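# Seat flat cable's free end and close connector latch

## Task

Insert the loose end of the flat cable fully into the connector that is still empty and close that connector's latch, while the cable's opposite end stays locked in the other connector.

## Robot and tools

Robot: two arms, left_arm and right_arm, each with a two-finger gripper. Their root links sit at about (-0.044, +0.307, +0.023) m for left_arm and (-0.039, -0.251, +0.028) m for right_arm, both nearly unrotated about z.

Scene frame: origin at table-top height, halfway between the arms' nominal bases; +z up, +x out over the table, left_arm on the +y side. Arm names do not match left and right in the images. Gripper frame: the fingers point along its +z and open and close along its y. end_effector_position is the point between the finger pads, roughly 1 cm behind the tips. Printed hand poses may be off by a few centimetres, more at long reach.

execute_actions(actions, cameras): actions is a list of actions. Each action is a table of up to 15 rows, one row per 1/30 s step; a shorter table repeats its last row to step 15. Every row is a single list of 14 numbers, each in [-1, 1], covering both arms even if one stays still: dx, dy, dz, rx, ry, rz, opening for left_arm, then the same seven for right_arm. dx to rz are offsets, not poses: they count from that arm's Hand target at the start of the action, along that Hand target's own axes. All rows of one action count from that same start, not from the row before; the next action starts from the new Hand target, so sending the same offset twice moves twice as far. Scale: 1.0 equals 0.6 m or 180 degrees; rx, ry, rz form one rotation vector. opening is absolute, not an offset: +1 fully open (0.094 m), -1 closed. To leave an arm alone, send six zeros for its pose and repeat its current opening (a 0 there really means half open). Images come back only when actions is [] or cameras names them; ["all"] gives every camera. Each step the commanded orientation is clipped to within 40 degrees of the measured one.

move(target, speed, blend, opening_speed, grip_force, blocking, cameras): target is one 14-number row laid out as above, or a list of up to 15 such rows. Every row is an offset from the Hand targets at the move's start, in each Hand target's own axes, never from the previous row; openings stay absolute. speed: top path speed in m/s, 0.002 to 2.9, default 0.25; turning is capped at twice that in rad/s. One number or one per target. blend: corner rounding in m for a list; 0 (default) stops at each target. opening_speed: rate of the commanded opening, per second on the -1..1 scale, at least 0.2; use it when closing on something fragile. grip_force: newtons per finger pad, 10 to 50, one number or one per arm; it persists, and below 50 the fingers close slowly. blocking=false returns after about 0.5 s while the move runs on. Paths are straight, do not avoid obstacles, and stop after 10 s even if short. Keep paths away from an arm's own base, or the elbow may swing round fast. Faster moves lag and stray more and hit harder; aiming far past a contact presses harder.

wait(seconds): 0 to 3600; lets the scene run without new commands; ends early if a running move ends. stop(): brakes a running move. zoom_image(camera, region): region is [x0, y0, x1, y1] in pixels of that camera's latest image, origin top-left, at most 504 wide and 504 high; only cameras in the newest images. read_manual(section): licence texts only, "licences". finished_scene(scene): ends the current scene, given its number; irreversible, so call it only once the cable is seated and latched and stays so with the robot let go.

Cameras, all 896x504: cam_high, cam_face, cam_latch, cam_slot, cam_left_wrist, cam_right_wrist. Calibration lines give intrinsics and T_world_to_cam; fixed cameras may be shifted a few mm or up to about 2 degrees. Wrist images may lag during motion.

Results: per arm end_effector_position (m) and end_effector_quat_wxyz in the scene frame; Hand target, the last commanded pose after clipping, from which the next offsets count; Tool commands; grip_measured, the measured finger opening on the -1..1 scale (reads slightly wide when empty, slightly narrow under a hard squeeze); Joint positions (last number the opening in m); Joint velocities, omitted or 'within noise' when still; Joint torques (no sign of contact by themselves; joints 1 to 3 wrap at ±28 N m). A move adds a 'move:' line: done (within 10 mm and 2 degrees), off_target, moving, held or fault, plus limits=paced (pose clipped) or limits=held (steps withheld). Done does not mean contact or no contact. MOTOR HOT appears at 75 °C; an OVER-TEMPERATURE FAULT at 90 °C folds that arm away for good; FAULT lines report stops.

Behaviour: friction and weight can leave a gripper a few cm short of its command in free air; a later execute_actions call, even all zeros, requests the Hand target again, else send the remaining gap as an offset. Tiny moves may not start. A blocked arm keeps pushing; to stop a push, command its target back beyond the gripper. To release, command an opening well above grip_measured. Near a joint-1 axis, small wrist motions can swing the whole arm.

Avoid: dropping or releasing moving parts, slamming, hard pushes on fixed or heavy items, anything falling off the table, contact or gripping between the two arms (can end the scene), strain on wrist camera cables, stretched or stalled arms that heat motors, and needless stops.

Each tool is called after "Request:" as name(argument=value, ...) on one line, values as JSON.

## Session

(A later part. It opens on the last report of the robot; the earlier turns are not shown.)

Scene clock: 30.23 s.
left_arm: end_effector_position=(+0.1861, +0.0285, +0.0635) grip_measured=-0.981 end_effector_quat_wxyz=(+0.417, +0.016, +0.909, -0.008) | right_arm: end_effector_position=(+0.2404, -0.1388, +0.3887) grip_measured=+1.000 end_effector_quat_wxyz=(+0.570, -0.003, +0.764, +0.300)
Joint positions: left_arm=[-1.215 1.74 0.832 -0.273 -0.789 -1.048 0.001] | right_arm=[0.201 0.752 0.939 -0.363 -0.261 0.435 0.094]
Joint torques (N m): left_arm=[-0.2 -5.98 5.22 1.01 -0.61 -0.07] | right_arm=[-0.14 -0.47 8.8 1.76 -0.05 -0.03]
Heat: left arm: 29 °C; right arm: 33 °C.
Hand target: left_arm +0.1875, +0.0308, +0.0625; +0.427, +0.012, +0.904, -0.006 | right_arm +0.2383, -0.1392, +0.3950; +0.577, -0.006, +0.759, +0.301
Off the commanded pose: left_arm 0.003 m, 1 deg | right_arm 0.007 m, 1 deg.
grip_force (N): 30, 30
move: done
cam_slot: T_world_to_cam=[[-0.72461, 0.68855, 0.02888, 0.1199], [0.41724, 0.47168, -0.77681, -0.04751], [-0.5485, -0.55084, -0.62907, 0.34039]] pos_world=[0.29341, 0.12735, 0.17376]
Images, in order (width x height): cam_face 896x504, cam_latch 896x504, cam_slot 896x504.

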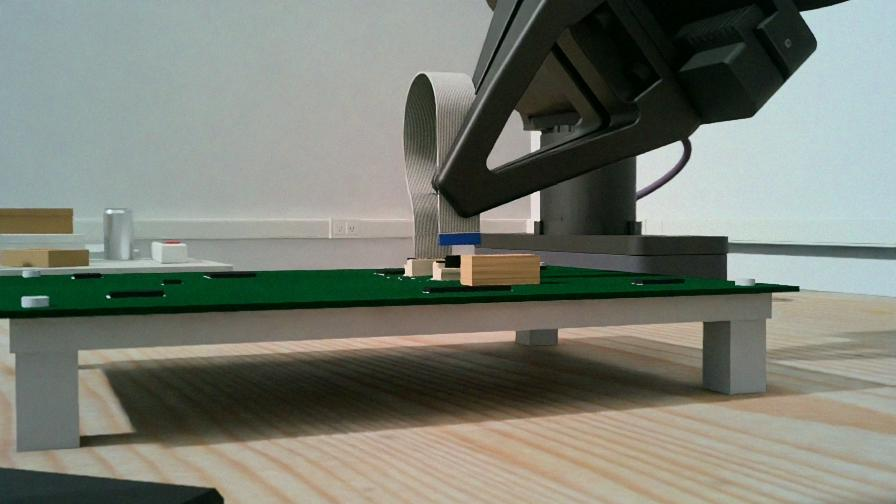

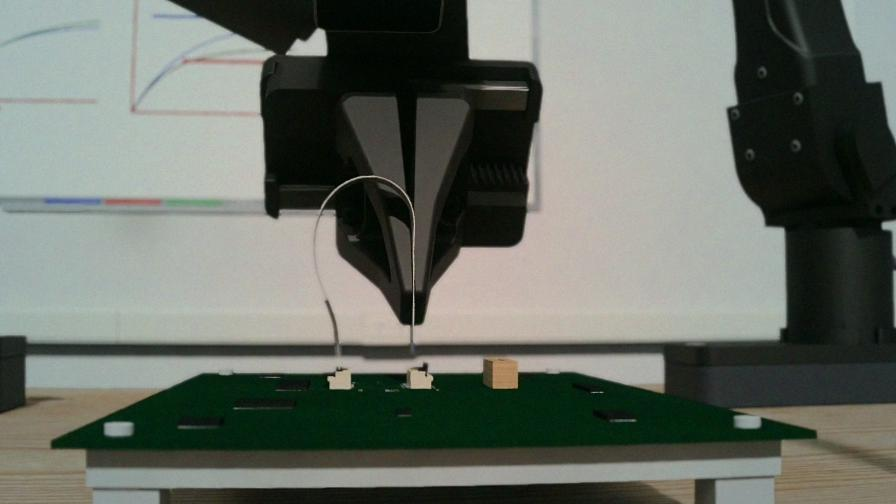

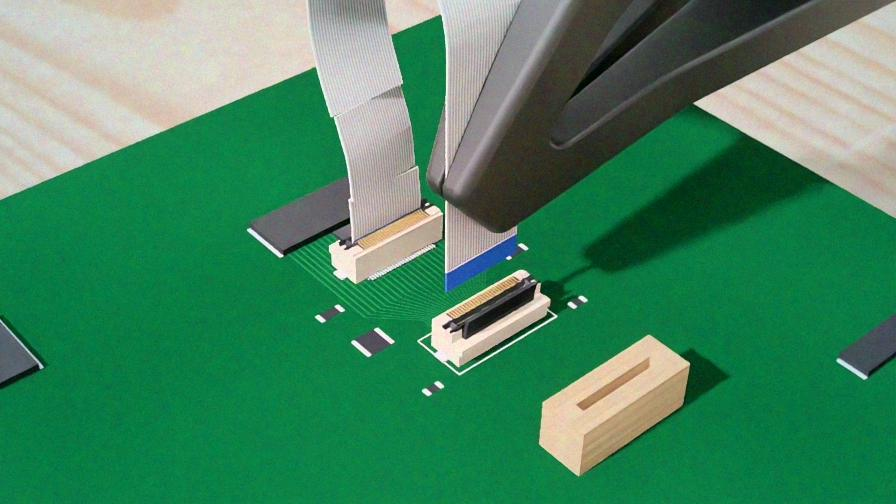

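Request:
move(target=[[-0.0441,0.0019,-0.037,0,0,0,-1,0,0,0,0,0,0,1],[0.0002,0.0019,-0.0003,0,0,0,-1,0,0,0,0,0,0,1]], speed=0.08, blend=[0.003,0], cameras=["cam_latch","cam_slot"])

Request:
zoom_image(camera="cam_latch", region=[360, 260, 520, 400])

Request:
zoom_image(camera="cam_slot", region=[360, 200, 620, 400])

Scene clock: 33.10 s.
left_arm: end_effector_position=(+0.1860, +0.0295, +0.0640) grip_measured=-0.981 end_effector_quat_wxyz=(+0.418, +0.015, +0.908, -0.009) | right_arm: end_effector_position=(+0.2404, -0.1388, +0.3887) grip_measured=+1.000 end_effector_quat_wxyz=(+0.570, -0.003, +0.764, +0.300)
Joint positions: left_arm=[-1.215 1.735 0.828 -0.271 -0.79 -1.048 0.001] | right_arm=[0.201 0.752 0.939 -0.363 -0.261 0.435 0.094]
Joint torques (N m): left_arm=[-0.21 -5.89 5.19 1.04 -0.58 -0.05] | right_arm=[-0.13 -0.54 8.77 1.76 -0.06 -0.03]
Heat: left arm: 29 °C; right arm: 33 °C.
Hand target: left_arm +0.1874, +0.0319, +0.0626; +0.427, +0.012, +0.904, -0.006 | right_arm +0.2383, -0.1392, +0.3950; +0.577, -0.006, +0.759, +0.301
Off the commanded pose: left_arm 0.003 m, 1 deg | right_arm 0.007 m, 1 deg.
grip_force (N): 30, 30
move: done
cam_slot: T_world_to_cam=[[-0.72461, 0.68855, 0.02888, 0.1199], [0.41724, 0.47168, -0.77681, -0.04751], [-0.5485, -0.55084, -0.62907, 0.34039]] pos_world=[0.29341, 0.12735, 0.17376]

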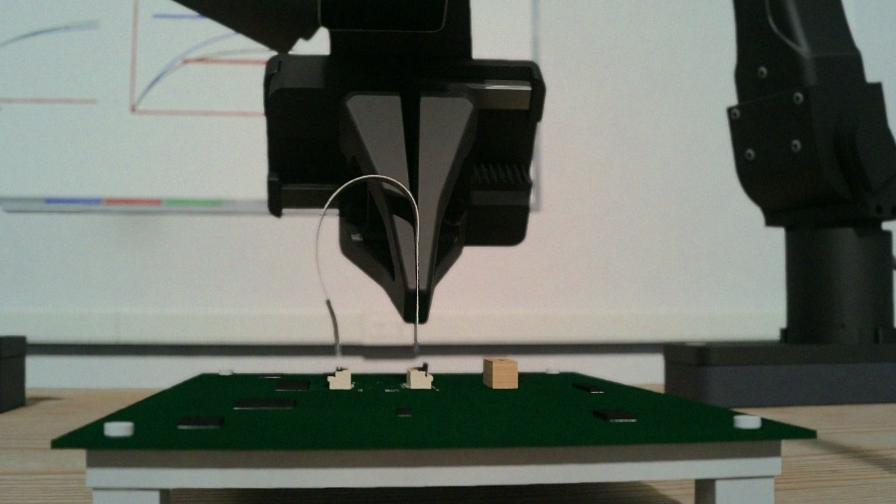

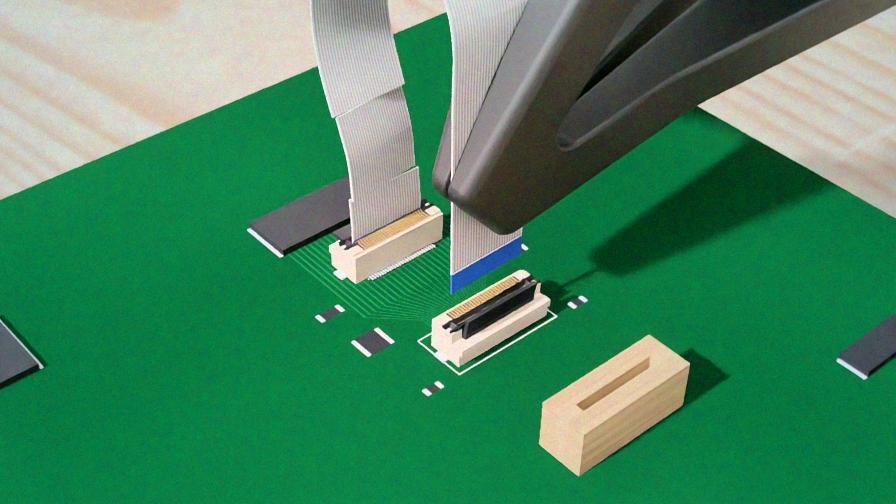

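Scaled by 3.150 from the camera's image (finer frame: 1280x720).

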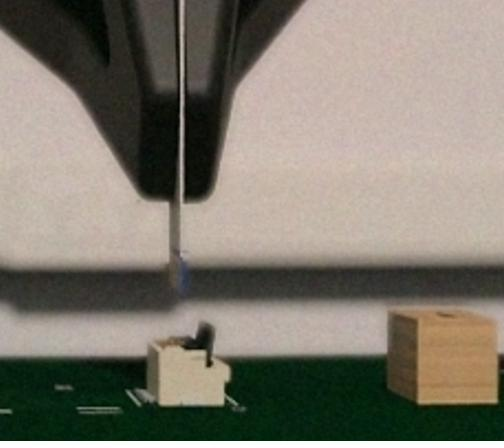

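Scaled by 1.938 from the camera's image (finer frame: 1280x720).

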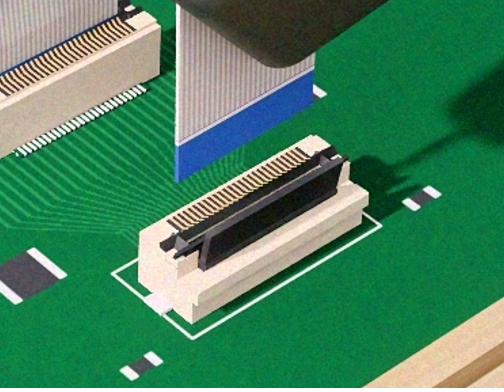

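Request:
move(target=[[0,-0.0085,0,0,0,0,-1,0,0,0,0,0,0,1]], speed=0.05, cameras=["cam_latch","cam_slot","cam_face"])

Request:
zoom_image(camera="cam_latch", region=[360, 260, 520, 400])

Request:
zoom_image(camera="cam_slot", region=[360, 200, 620, 400])

Scene clock: 34.93 s.
left_arm: end_effector_position=(+0.1848, +0.0299, +0.0591) grip_measured=-0.981 end_effector_quat_wxyz=(+0.416, +0.019, +0.909, -0.004) | right_arm: end_effector_position=(+0.2404, -0.1388, +0.3887) grip_measured=+1.000 end_effector_quat_wxyz=(+0.570, -0.003, +0.764, +0.300)
Joint positions: left_arm=[-1.218 1.75 0.828 -0.271 -0.79 -1.05 0.001] | right_arm=[0.201 0.752 0.939 -0.363 -0.261 0.435 0.094]
Joint torques (N m): left_arm=[-0.38 -5.9 7.09 0.9 -0.62 -0.13] | right_arm=[-0.13 -0.53 8.77 1.77 -0.05 -0.05]
Heat: left arm: 29 °C; right arm: 33 °C.
Hand target: left_arm +0.1872, +0.0268, +0.0626; +0.427, +0.012, +0.904, -0.006 | right_arm +0.2383, -0.1392, +0.3950; +0.577, -0.006, +0.759, +0.301
Off the commanded pose: left_arm 0.005 m, 2 deg | right_arm 0.007 m, 1 deg.
grip_force (N): 30, 30
move: done
cam_slot: T_world_to_cam=[[-0.72461, 0.68855, 0.02888, 0.1199], [0.41724, 0.47168, -0.77681, -0.04751], [-0.5485, -0.55084, -0.62907, 0.34039]] pos_world=[0.29341, 0.12735, 0.17376]
Images, in order (width x height): cam_face 896x504, cam_latch 896x504, cam_slot 896x504.

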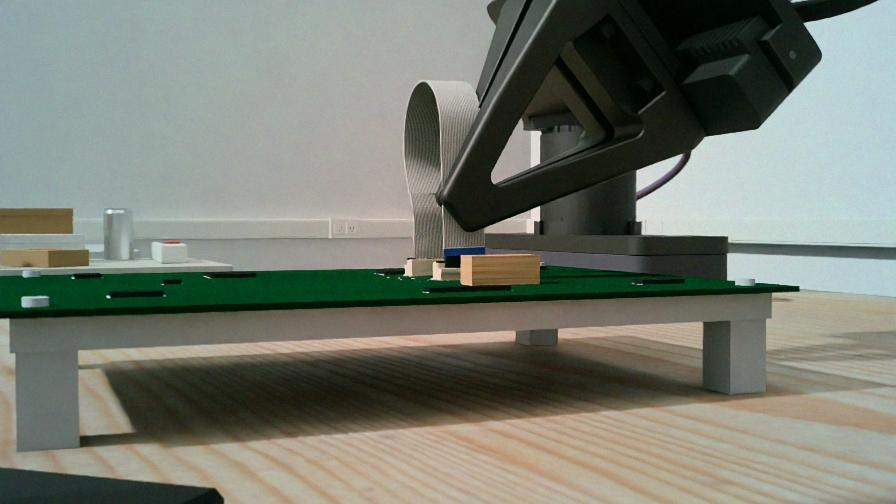

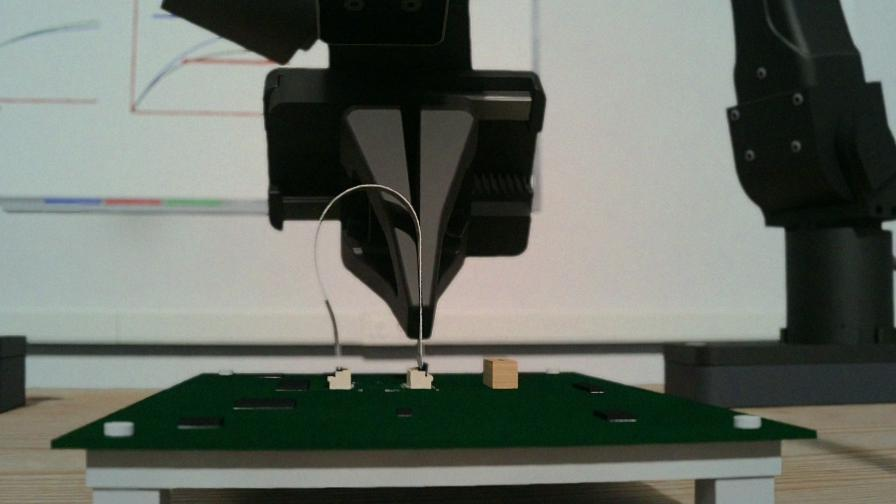

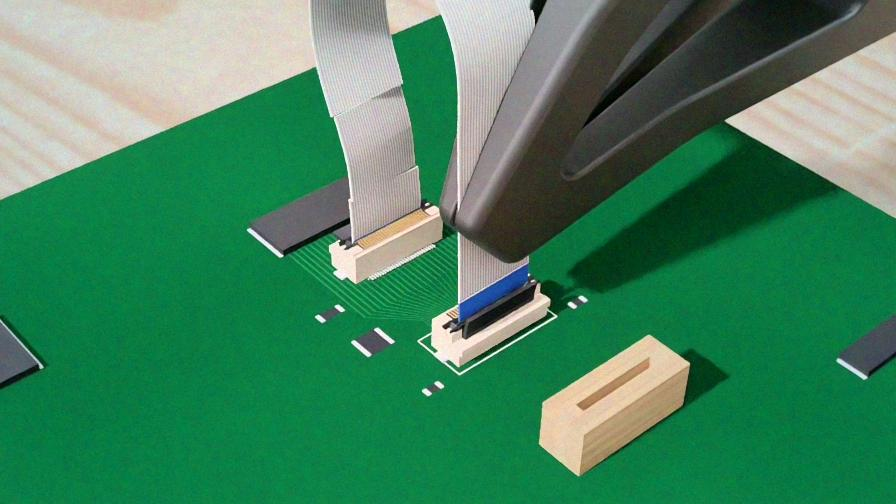

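Scaled by 3.150 from the camera's image (finer frame: 1280x720).

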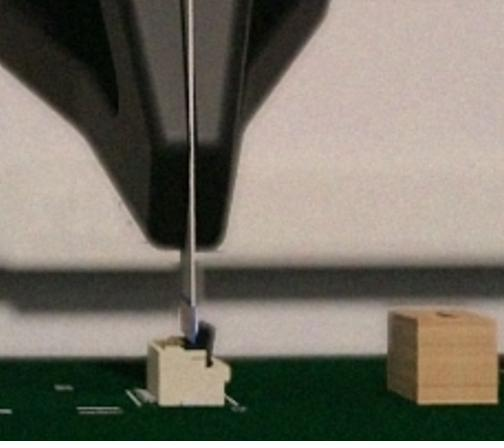

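Scaled by 1.938 from the camera's image (finer frame: 1280x720).

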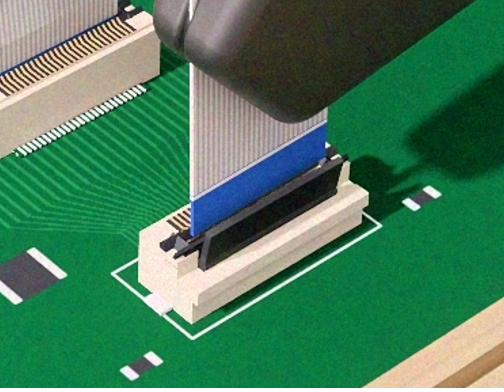

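Request:
move(target=[[0,-0.0085,0,0,0,0,-1,0,0,0,0,0,0,1]], speed=0.05, cameras=["cam_latch","cam_slot"])

Request:
zoom_image(camera="cam_latch", region=[360, 260, 520, 400])

Request:
zoom_image(camera="cam_slot", region=[360, 200, 620, 400])

Scene clock: 36.13 s.
left_arm: end_effector_position=(+0.1846, +0.0308, +0.0569) grip_measured=-0.981 end_effector_quat_wxyz=(+0.418, +0.018, +0.908, +0.001) | right_arm: end_effector_position=(+0.2404, -0.1388, +0.3887) grip_measured=+1.000 end_effector_quat_wxyz=(+0.570, -0.003, +0.764, +0.300)
Joint positions: left_arm=[-1.222 1.762 0.828 -0.27 -0.801 -1.057 0.001] | right_arm=[0.201 0.752 0.939 -0.363 -0.261 0.435 0.094]
Joint torques (N m): left_arm=[-0.51 -5.65 9.14 0.77 -0.51 -0.11] | right_arm=[-0.14 -0.5 8.81 1.77 -0.06 -0.04]
Heat: left arm: 29 °C; right arm: 33 °C.
Hand target: left_arm +0.1871, +0.0218, +0.0625; +0.426, +0.012, +0.904, -0.006 | right_arm +0.2383, -0.1392, +0.3950; +0.577, -0.006, +0.759, +0.301
Off the commanded pose: left_arm 0.011 m, 1 deg | right_arm 0.007 m, 1 deg.
grip_force (N): 30, 30
move: off_target (left_arm)
cam_slot: T_world_to_cam=[[-0.72461, 0.68855, 0.02888, 0.1199], [0.41724, 0.47168, -0.77681, -0.04751], [-0.5485, -0.55084, -0.62907, 0.34039]] pos_world=[0.29341, 0.12735, 0.17376]

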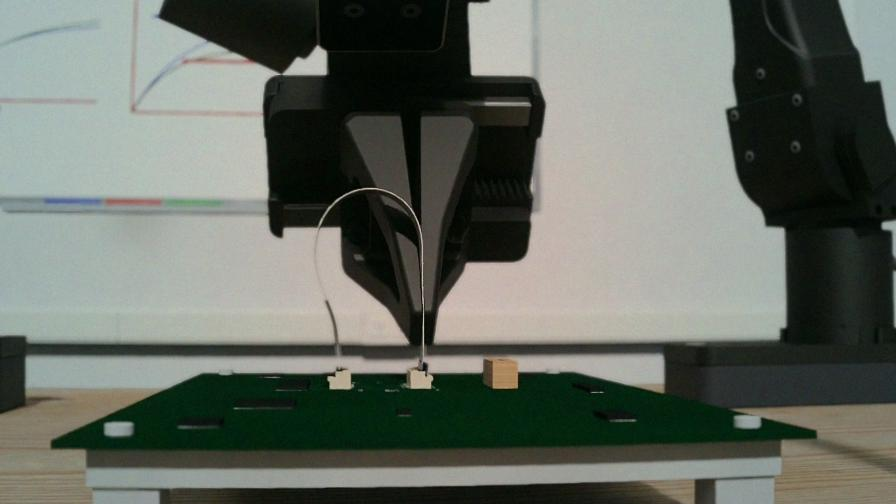

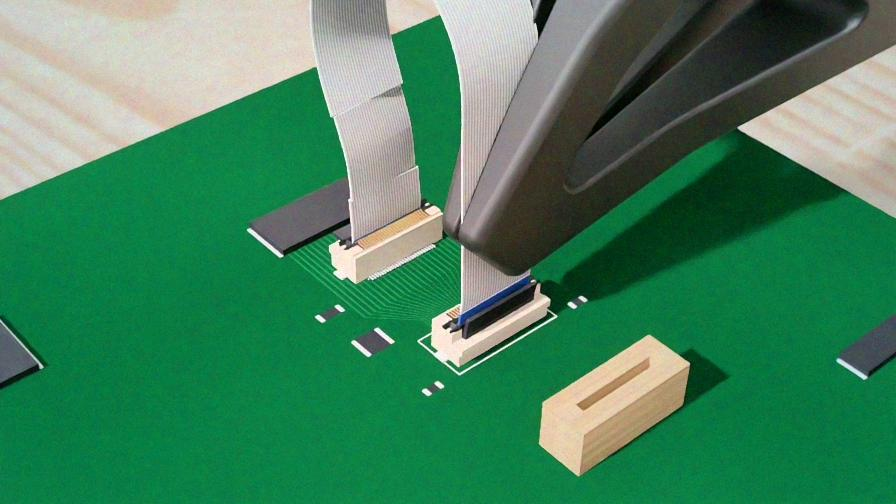

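Scaled by 3.150 from the camera's image (finer frame: 1280x720).

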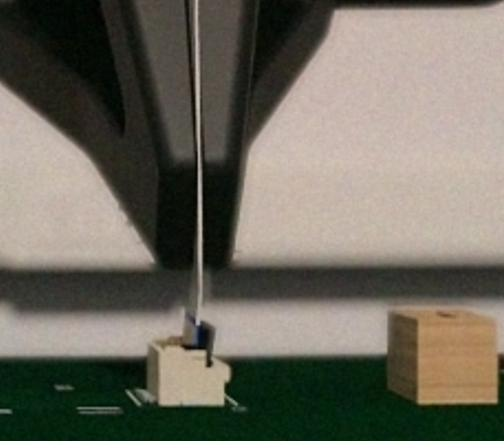

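Scaled by 1.938 from the camera's image (finer frame: 1280x720).

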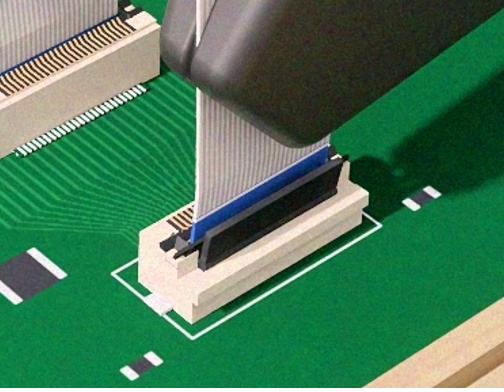

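Request:
move(target=[[0.002,-0.007,0.002,0,0,0,-1,0,0,0,0,0,0,1]], speed=0.05, cameras=["cam_latch","cam_slot"])

Request:
zoom_image(camera="cam_latch", region=[360, 260, 520, 400])

Request:
zoom_image(camera="cam_slot", region=[360, 200, 620, 400])

Scene clock: 38.67 s.
left_arm: end_effector_position=(+0.1846, +0.0283, +0.0559) grip_measured=-0.981 end_effector_quat_wxyz=(+0.420, +0.020, +0.907, +0.005) | right_arm: end_effector_position=(+0.2404, -0.1388, +0.3887) grip_measured=+1.000 end_effector_quat_wxyz=(+0.570, -0.003, +0.764, +0.300)
Joint positions: left_arm=[-1.227 1.778 0.842 -0.279 -0.809 -1.061 0.001] | right_arm=[0.201 0.752 0.939 -0.363 -0.261 0.435 0.094]
Joint torques (N m): left_arm=[-0.43 -5.65 9.18 0.83 -0.47 -0.12] | right_arm=[-0.09 -0.53 8.8 1.77 -0.05 -0.04]
Heat: left arm: 29 °C; right arm: 33 °C.
Hand target: left_arm +0.1871, +0.0177, +0.0608; +0.427, +0.012, +0.904, -0.006 | right_arm +0.2383, -0.1392, +0.3950; +0.577, -0.006, +0.759, +0.301
Off the commanded pose: left_arm 0.012 m, 2 deg | right_arm 0.007 m, 1 deg.
grip_force (N): 30, 30
move: off_target (left_arm)
cam_slot: T_world_to_cam=[[-0.72461, 0.68855, 0.02888, 0.1199], [0.41724, 0.47168, -0.77681, -0.04751], [-0.5485, -0.55084, -0.62907, 0.34039]] pos_world=[0.29341, 0.12735, 0.17376]

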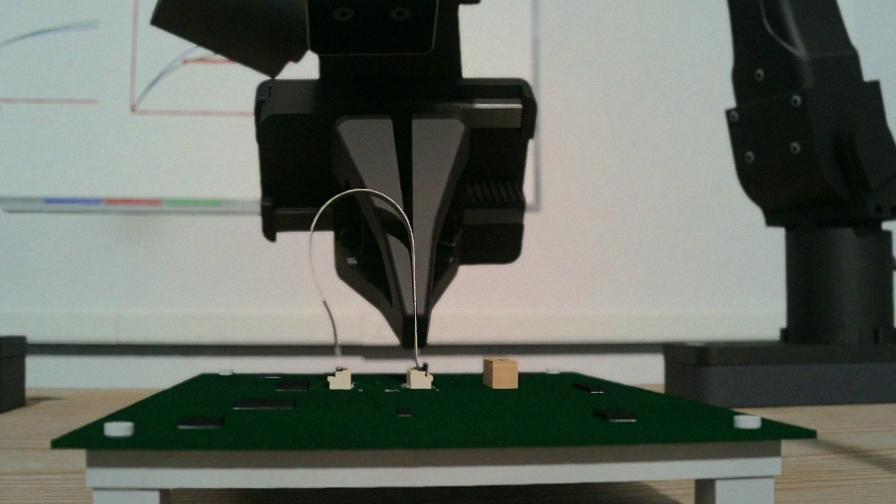

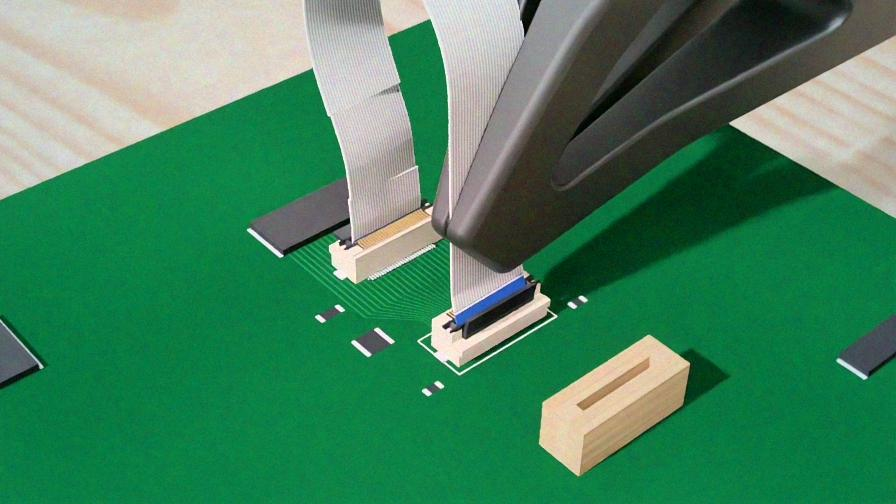

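Scaled by 3.150 from the camera's image (finer frame: 1280x720).

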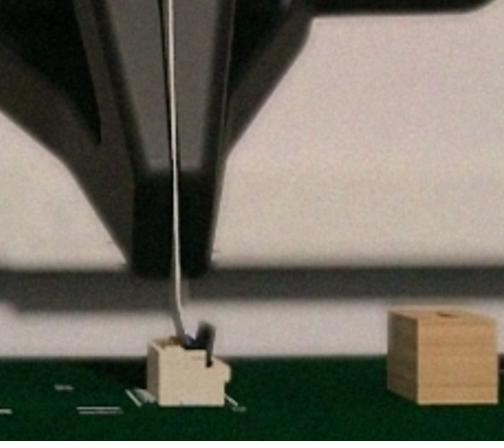

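Scaled by 1.938 from the camera's image (finer frame: 1280x720).

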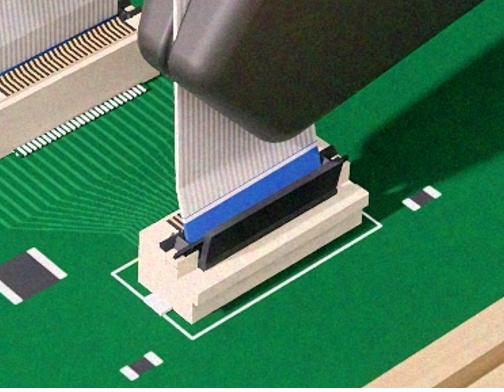

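Request:
move(target=[[0,0.026,0,0,0.017,0,-1,0,0,0,0,0,0,1]], speed=0.05, cameras=["cam_latch","cam_slot"])

Request:
zoom_image(camera="cam_latch", region=[360, 260, 520, 400])

Request:
zoom_image(camera="cam_slot", region=[360, 200, 620, 400])

Scene clock: 40.77 s.
left_arm: end_effector_position=(+0.1871, +0.0303, +0.0559) grip_measured=-0.981 end_effector_quat_wxyz=(+0.404, +0.013, +0.915, -0.002) | right_arm: end_effector_position=(+0.2404, -0.1388, +0.3887) grip_measured=+1.000 end_effector_quat_wxyz=(+0.570, -0.003, +0.764, +0.300)
Joint positions: left_arm=[-1.201 1.76 0.843 -0.287 -0.764 -1.056 0.001] | right_arm=[0.201 0.752 0.939 -0.363 -0.261 0.435 0.094]
Joint torques (N m): left_arm=[0.49 -8.61 5.53 0.7 -0.29 0.06] | right_arm=[-0.08 -0.44 8.84 1.77 -0.07 -0.04]
Heat: left arm: 29 °C; right arm: 34 °C.
Hand target: left_arm +0.1875, +0.0331, +0.0609; +0.402, +0.012, +0.915, -0.005 | right_arm +0.2383, -0.1392, +0.3950; +0.577, -0.006, +0.759, +0.301
Off the commanded pose: left_arm 0.006 m, 0 deg | right_arm 0.007 m, 1 deg.
grip_force (N): 30, 30
move: done
cam_slot: T_world_to_cam=[[-0.72461, 0.68855, 0.02888, 0.1199], [0.41724, 0.47168, -0.77681, -0.04751], [-0.5485, -0.55084, -0.62907, 0.34039]] pos_world=[0.29341, 0.12735, 0.17376]

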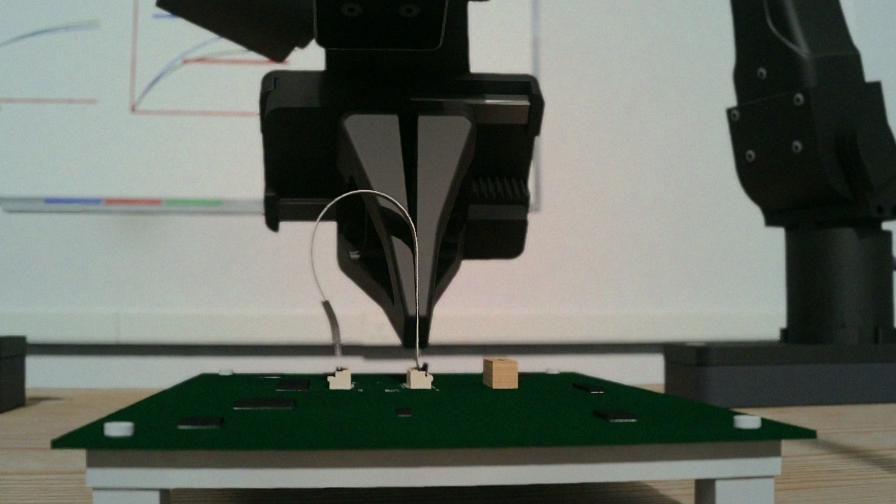

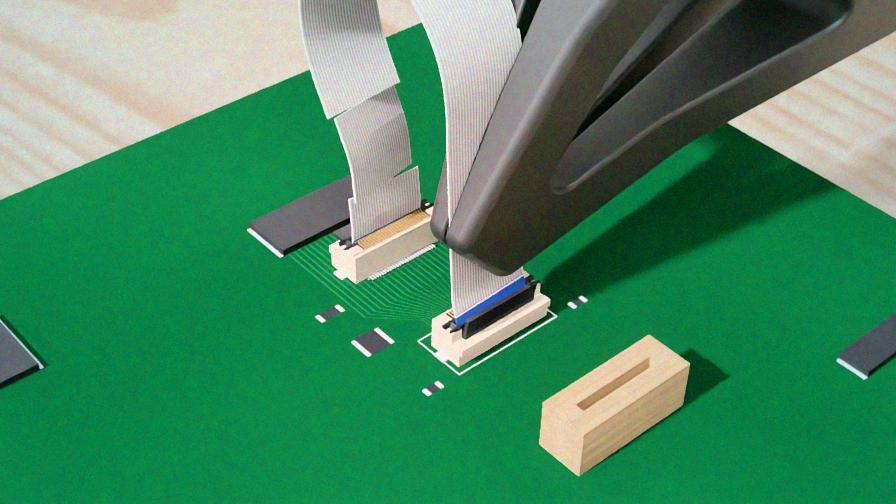

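Scaled by 3.150 from the camera's image (finer frame: 1280x720).

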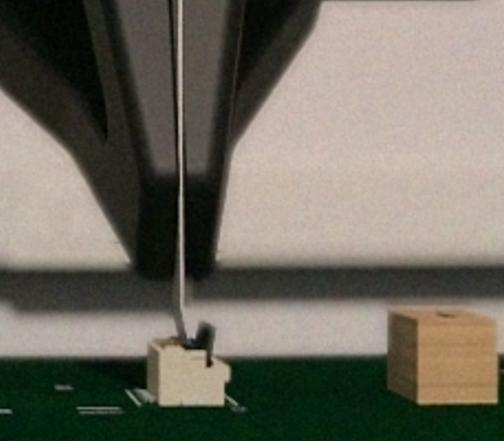

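Scaled by 1.938 from the camera's image (finer frame: 1280x720).

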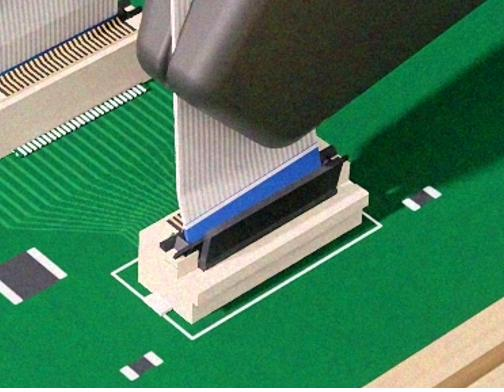

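Request:
move(target=[[0,0.006,0,0,0,0,-1,0,0,0,0,0,0,1]], speed=0.05, cameras=["cam_latch","cam_slot"])

Request:
zoom_image(camera="cam_latch", region=[360, 260, 520, 400])

Request:
zoom_image(camera="cam_slot", region=[360, 200, 620, 400])

Scene clock: 41.90 s.
left_arm: end_effector_position=(+0.1873, +0.0319, +0.0559) grip_measured=-0.981 end_effector_quat_wxyz=(+0.400, +0.013, +0.916, -0.003) | right_arm: end_effector_position=(+0.2404, -0.1388, +0.3887) grip_measured=+1.000 end_effector_quat_wxyz=(+0.570, -0.003, +0.764, +0.300)
Joint positions: left_arm=[-1.195 1.752 0.837 -0.287 -0.755 -1.05 0.001] | right_arm=[0.201 0.752 0.939 -0.363 -0.261 0.435 0.094]
Joint torques (N m): left_arm=[0.5 -8.85 4.77 0.77 -0.35 0.07] | right_arm=[-0.12 -0.5 8.76 1.76 -0.06 -0.03]
Heat: left arm: 29 °C; right arm: 34 °C.
Hand target: left_arm +0.1876, +0.0367, +0.0609; +0.402, +0.012, +0.915, -0.005 | right_arm +0.2383, -0.1392, +0.3950; +0.577, -0.006, +0.759, +0.301
Off the commanded pose: left_arm 0.007 m, 0 deg | right_arm 0.007 m, 1 deg.
grip_force (N): 30, 30
move: done
cam_slot: T_world_to_cam=[[-0.72461, 0.68855, 0.02888, 0.1199], [0.41724, 0.47168, -0.77681, -0.04751], [-0.5485, -0.55084, -0.62907, 0.34039]] pos_world=[0.29341, 0.12735, 0.17376]

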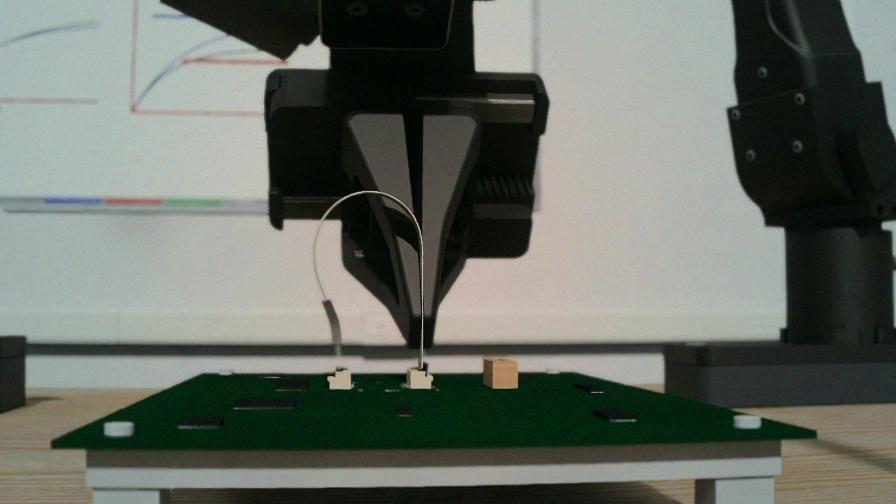

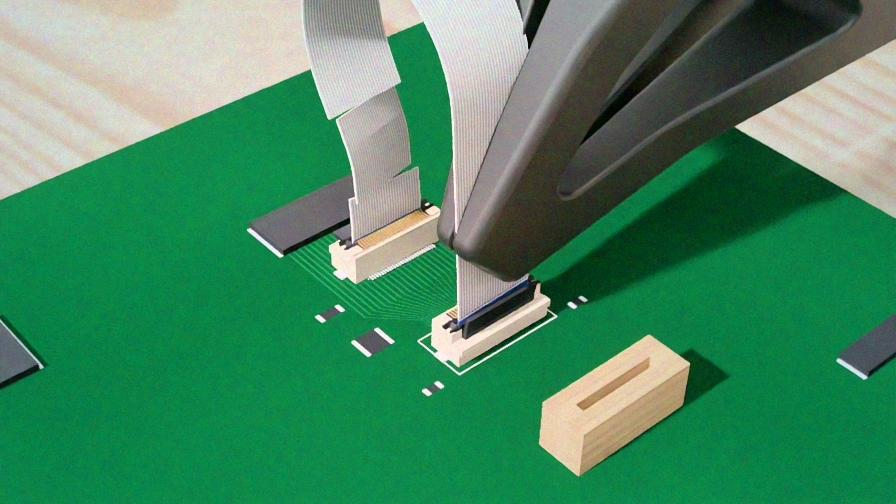

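Scaled by 3.150 from the camera's image (finer frame: 1280x720).

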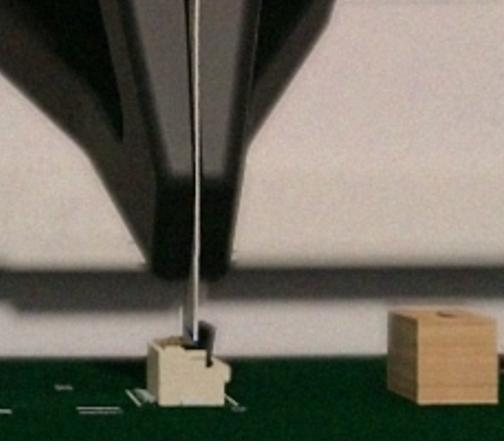

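Scaled by 1.938 from the camera's image (finer frame: 1280x720).

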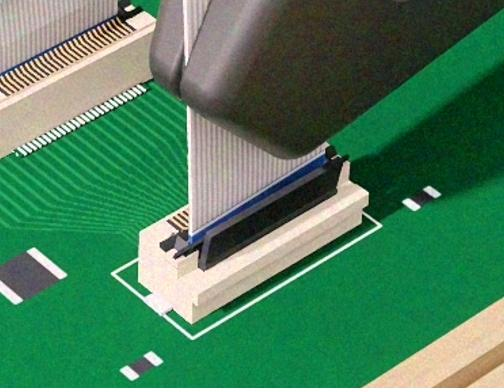

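Request:
move(target=[[0.004,-0.015,0.004,0,0,0,-1,0,0,0,0,0,0,1]], speed=0.05, cameras=["cam_latch","cam_slot"])

Request:
zoom_image(camera="cam_latch", region=[360, 260, 520, 400])

Request:
zoom_image(camera="cam_slot", region=[360, 200, 620, 400])

Scene clock: 43.17 s.
left_arm: end_effector_position=(+0.1873, +0.0319, +0.0559) grip_measured=-0.981 end_effector_quat_wxyz=(+0.400, +0.014, +0.916, -0.003) | right_arm: end_effector_position=(+0.2404, -0.1388, +0.3887) grip_measured=+1.000 end_effector_quat_wxyz=(+0.570, -0.003, +0.764, +0.300)
Joint positions: left_arm=[-1.195 1.752 0.837 -0.287 -0.755 -1.05 0.001] | right_arm=[0.201 0.752 0.939 -0.363 -0.261 0.435 0.094]
Joint torques (N m): left_arm=[-0.38 -5.91 7.65 0.75 -0.41 -0.08] | right_arm=[-0.1 -0.5 8.77 1.77 -0.06 -0.04]
Heat: left arm: 29 °C; right arm: 34 °C.
Hand target: left_arm +0.1875, +0.0277, +0.0575; +0.402, +0.012, +0.915, -0.005 | right_arm +0.2383, -0.1392, +0.3950; +0.577, -0.006, +0.759, +0.301
Off the commanded pose: left_arm 0.004 m, 0 deg | right_arm 0.007 m, 1 deg.
grip_force (N): 30, 30
move: done
cam_slot: T_world_to_cam=[[-0.72461, 0.68855, 0.02888, 0.1199], [0.41724, 0.47168, -0.77681, -0.04751], [-0.5485, -0.55084, -0.62907, 0.34039]] pos_world=[0.29341, 0.12735, 0.17376]

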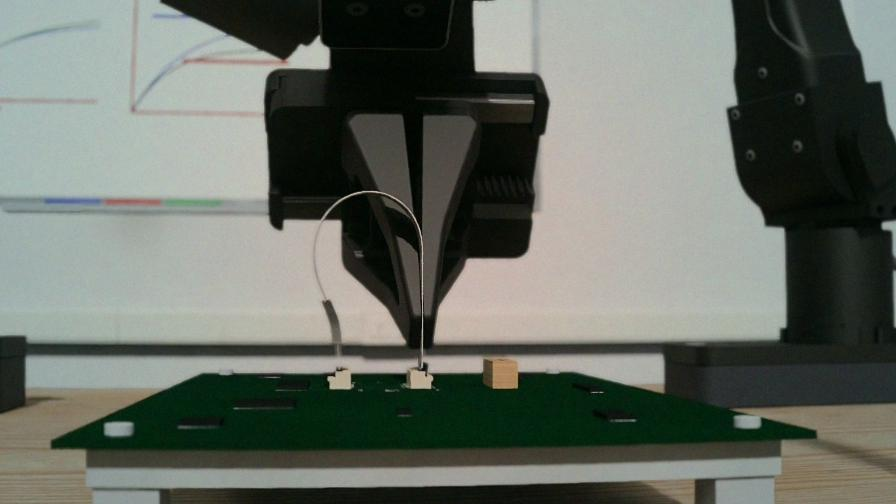

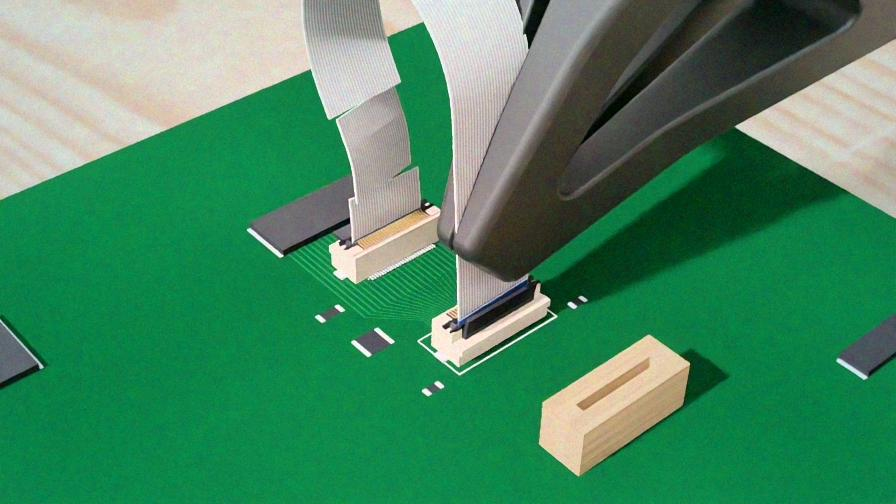

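Scaled by 3.150 from the camera's image (finer frame: 1280x720).

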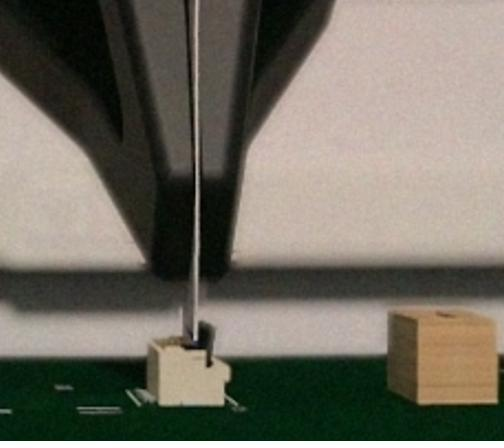

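Scaled by 1.938 from the camera's image (finer frame: 1280x720).

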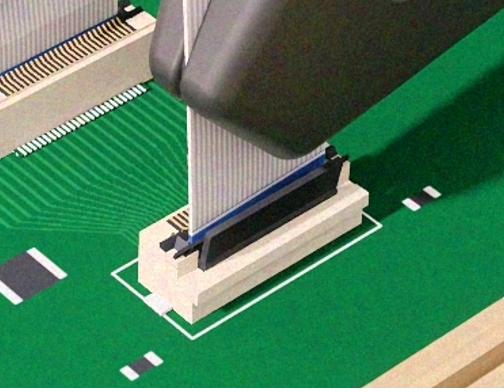

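Torques now at the threshold for j2; one more.

Request:
move(target=[[0.001,-0.008,0.001,0,0,0,-1,0,0,0,0,0,0,1]], speed=0.05, cameras=["cam_latch","cam_slot"])

Request:
zoom_image(camera="cam_latch", region=[360, 260, 520, 400])

Request:
zoom_image(camera="cam_slot", region=[360, 200, 620, 400])

Scene clock: 44.07 s.
left_arm: end_effector_position=(+0.1865, +0.0300, +0.0553) grip_measured=-0.981 end_effector_quat_wxyz=(+0.401, +0.015, +0.916, -0.002) | right_arm: end_effector_position=(+0.2404, -0.1388, +0.3887) grip_measured=+1.000 end_effector_quat_wxyz=(+0.570, -0.003, +0.764, +0.300)
Joint positions: left_arm=[-1.201 1.76 0.844 -0.29 -0.759 -1.053 0.001] | right_arm=[0.201 0.752 0.939 -0.363 -0.261 0.435 0.094]
Joint torques (N m): left_arm=[-0.35 -5.27 8.88 0.72 -0.38 -0.11] | right_arm=[-0.14 -0.49 8.79 1.76 -0.04 -0.04]
Heat: left arm: 29 °C; right arm: 34 °C.
Hand target: left_arm +0.1874, +0.0230, +0.0567; +0.402, +0.012, +0.915, -0.005 | right_arm +0.2383, -0.1392, +0.3950; +0.577, -0.006, +0.759, +0.301
Off the commanded pose: left_arm 0.007 m, 1 deg | right_arm 0.007 m, 1 deg.
grip_force (N): 30, 30
move: done
cam_slot: T_world_to_cam=[[-0.72461, 0.68855, 0.02888, 0.1199], [0.41724, 0.47168, -0.77681, -0.04751], [-0.5485, -0.55084, -0.62907, 0.34039]] pos_world=[0.29341, 0.12735, 0.17376]

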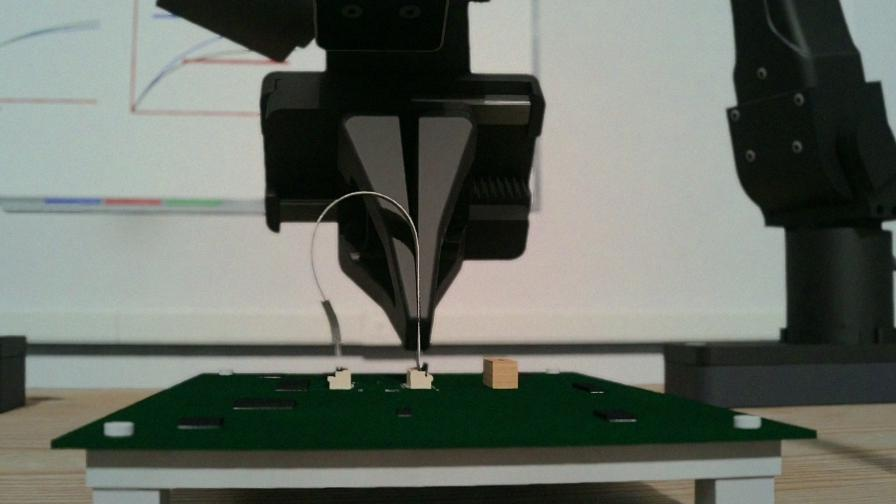

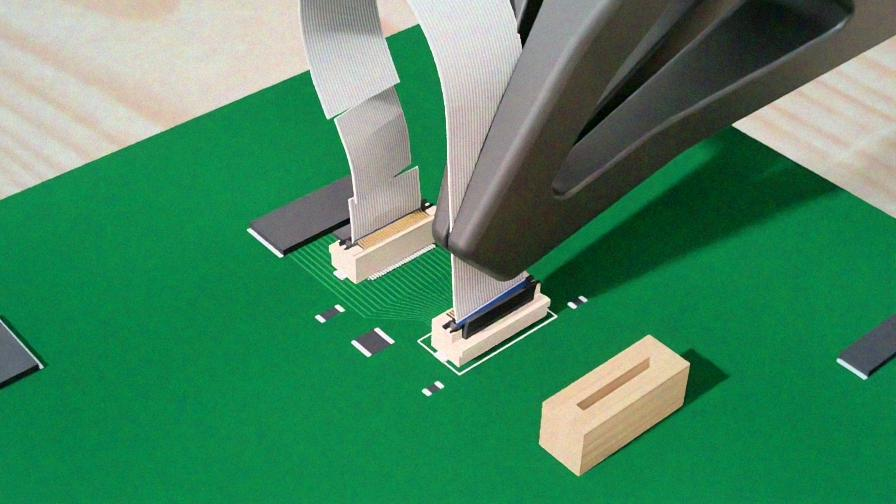

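Scaled by 3.150 from the camera's image (finer frame: 1280x720).

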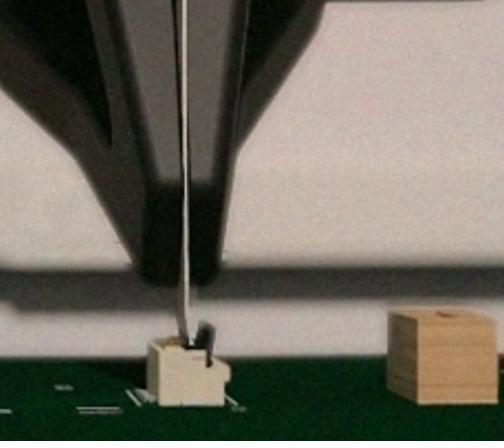

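Scaled by 1.938 from the camera's image (finer frame: 1280x720).

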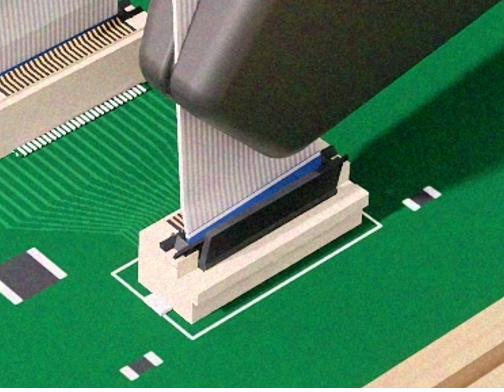

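Request:
move(target=[[0.004,0.019,0.004,0,0,0,-1,0,0,0,0,0,0,1]], speed=0.05, cameras=["cam_latch","cam_slot"])

Request:
zoom_image(camera="cam_latch", region=[360, 260, 520, 400])

Request:
zoom_image(camera="cam_slot", region=[360, 200, 620, 400])

Scene clock: 45.33 s.
left_arm: end_effector_position=(+0.1873, +0.0308, +0.0547) grip_measured=-0.981 end_effector_quat_wxyz=(+0.403, +0.014, +0.915, -0.002) | right_arm: end_effector_position=(+0.2404, -0.1388, +0.3887) grip_measured=+1.000 end_effector_quat_wxyz=(+0.570, -0.003, +0.764, +0.300)
Joint positions: left_arm=[-1.199 1.761 0.839 -0.282 -0.761 -1.052 0.001] | right_arm=[0.201 0.752 0.939 -0.363 -0.261 0.435 0.094]
Joint torques (N m): left_arm=[0.55 -7.3 4.3 1.02 -0.32 0.05] | right_arm=[-0.12 -0.5 8.79 1.77 -0.06 -0.04]
Heat: left arm: 29 °C; right arm: 34 °C.
Hand target: left_arm +0.1879, +0.0344, +0.0532; +0.402, +0.012, +0.915, -0.005 | right_arm +0.2383, -0.1392, +0.3950; +0.577, -0.006, +0.759, +0.301
Off the commanded pose: left_arm 0.004 m, 0 deg | right_arm 0.007 m, 1 deg.
grip_force (N): 30, 30
move: done
cam_slot: T_world_to_cam=[[-0.72461, 0.68855, 0.02888, 0.1199], [0.41724, 0.47168, -0.77681, -0.04751], [-0.5485, -0.55084, -0.62907, 0.34039]] pos_world=[0.29341, 0.12735, 0.17376]

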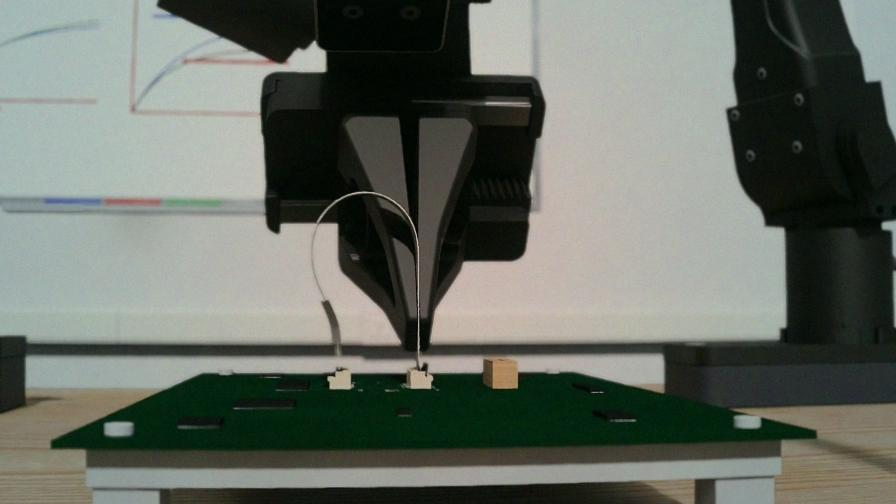

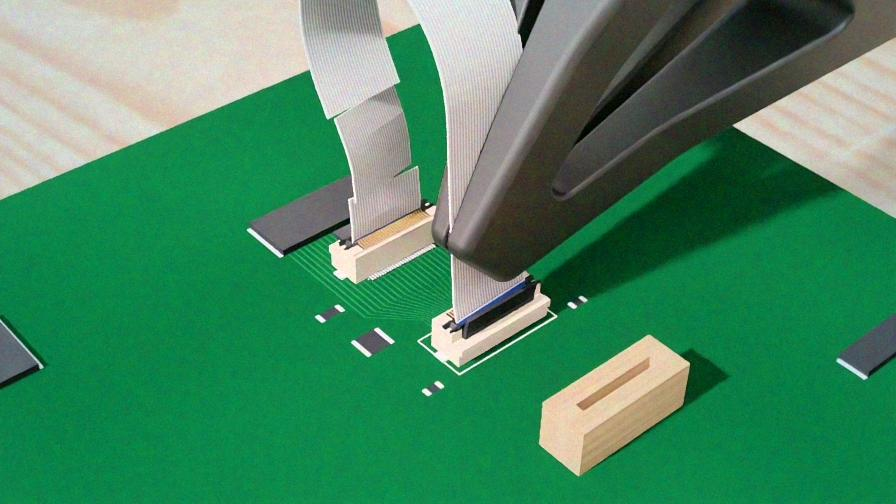

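Scaled by 3.150 from the camera's image (finer frame: 1280x720).

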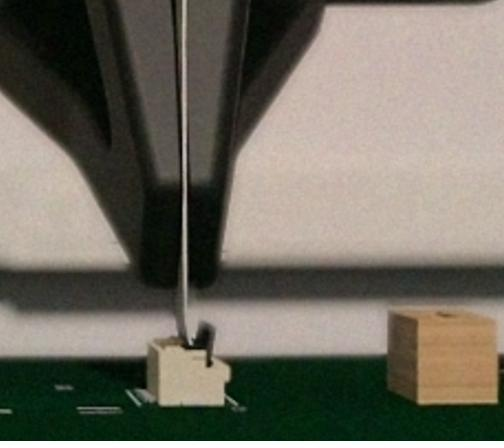

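Scaled by 1.938 from the camera's image (finer frame: 1280x720).

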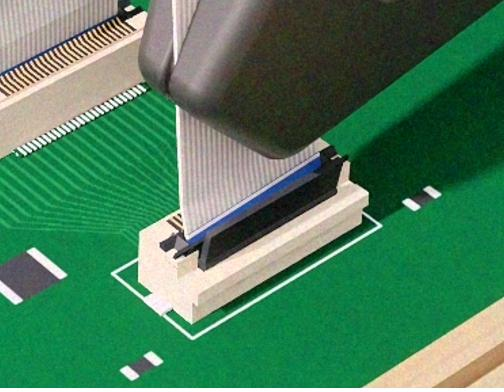

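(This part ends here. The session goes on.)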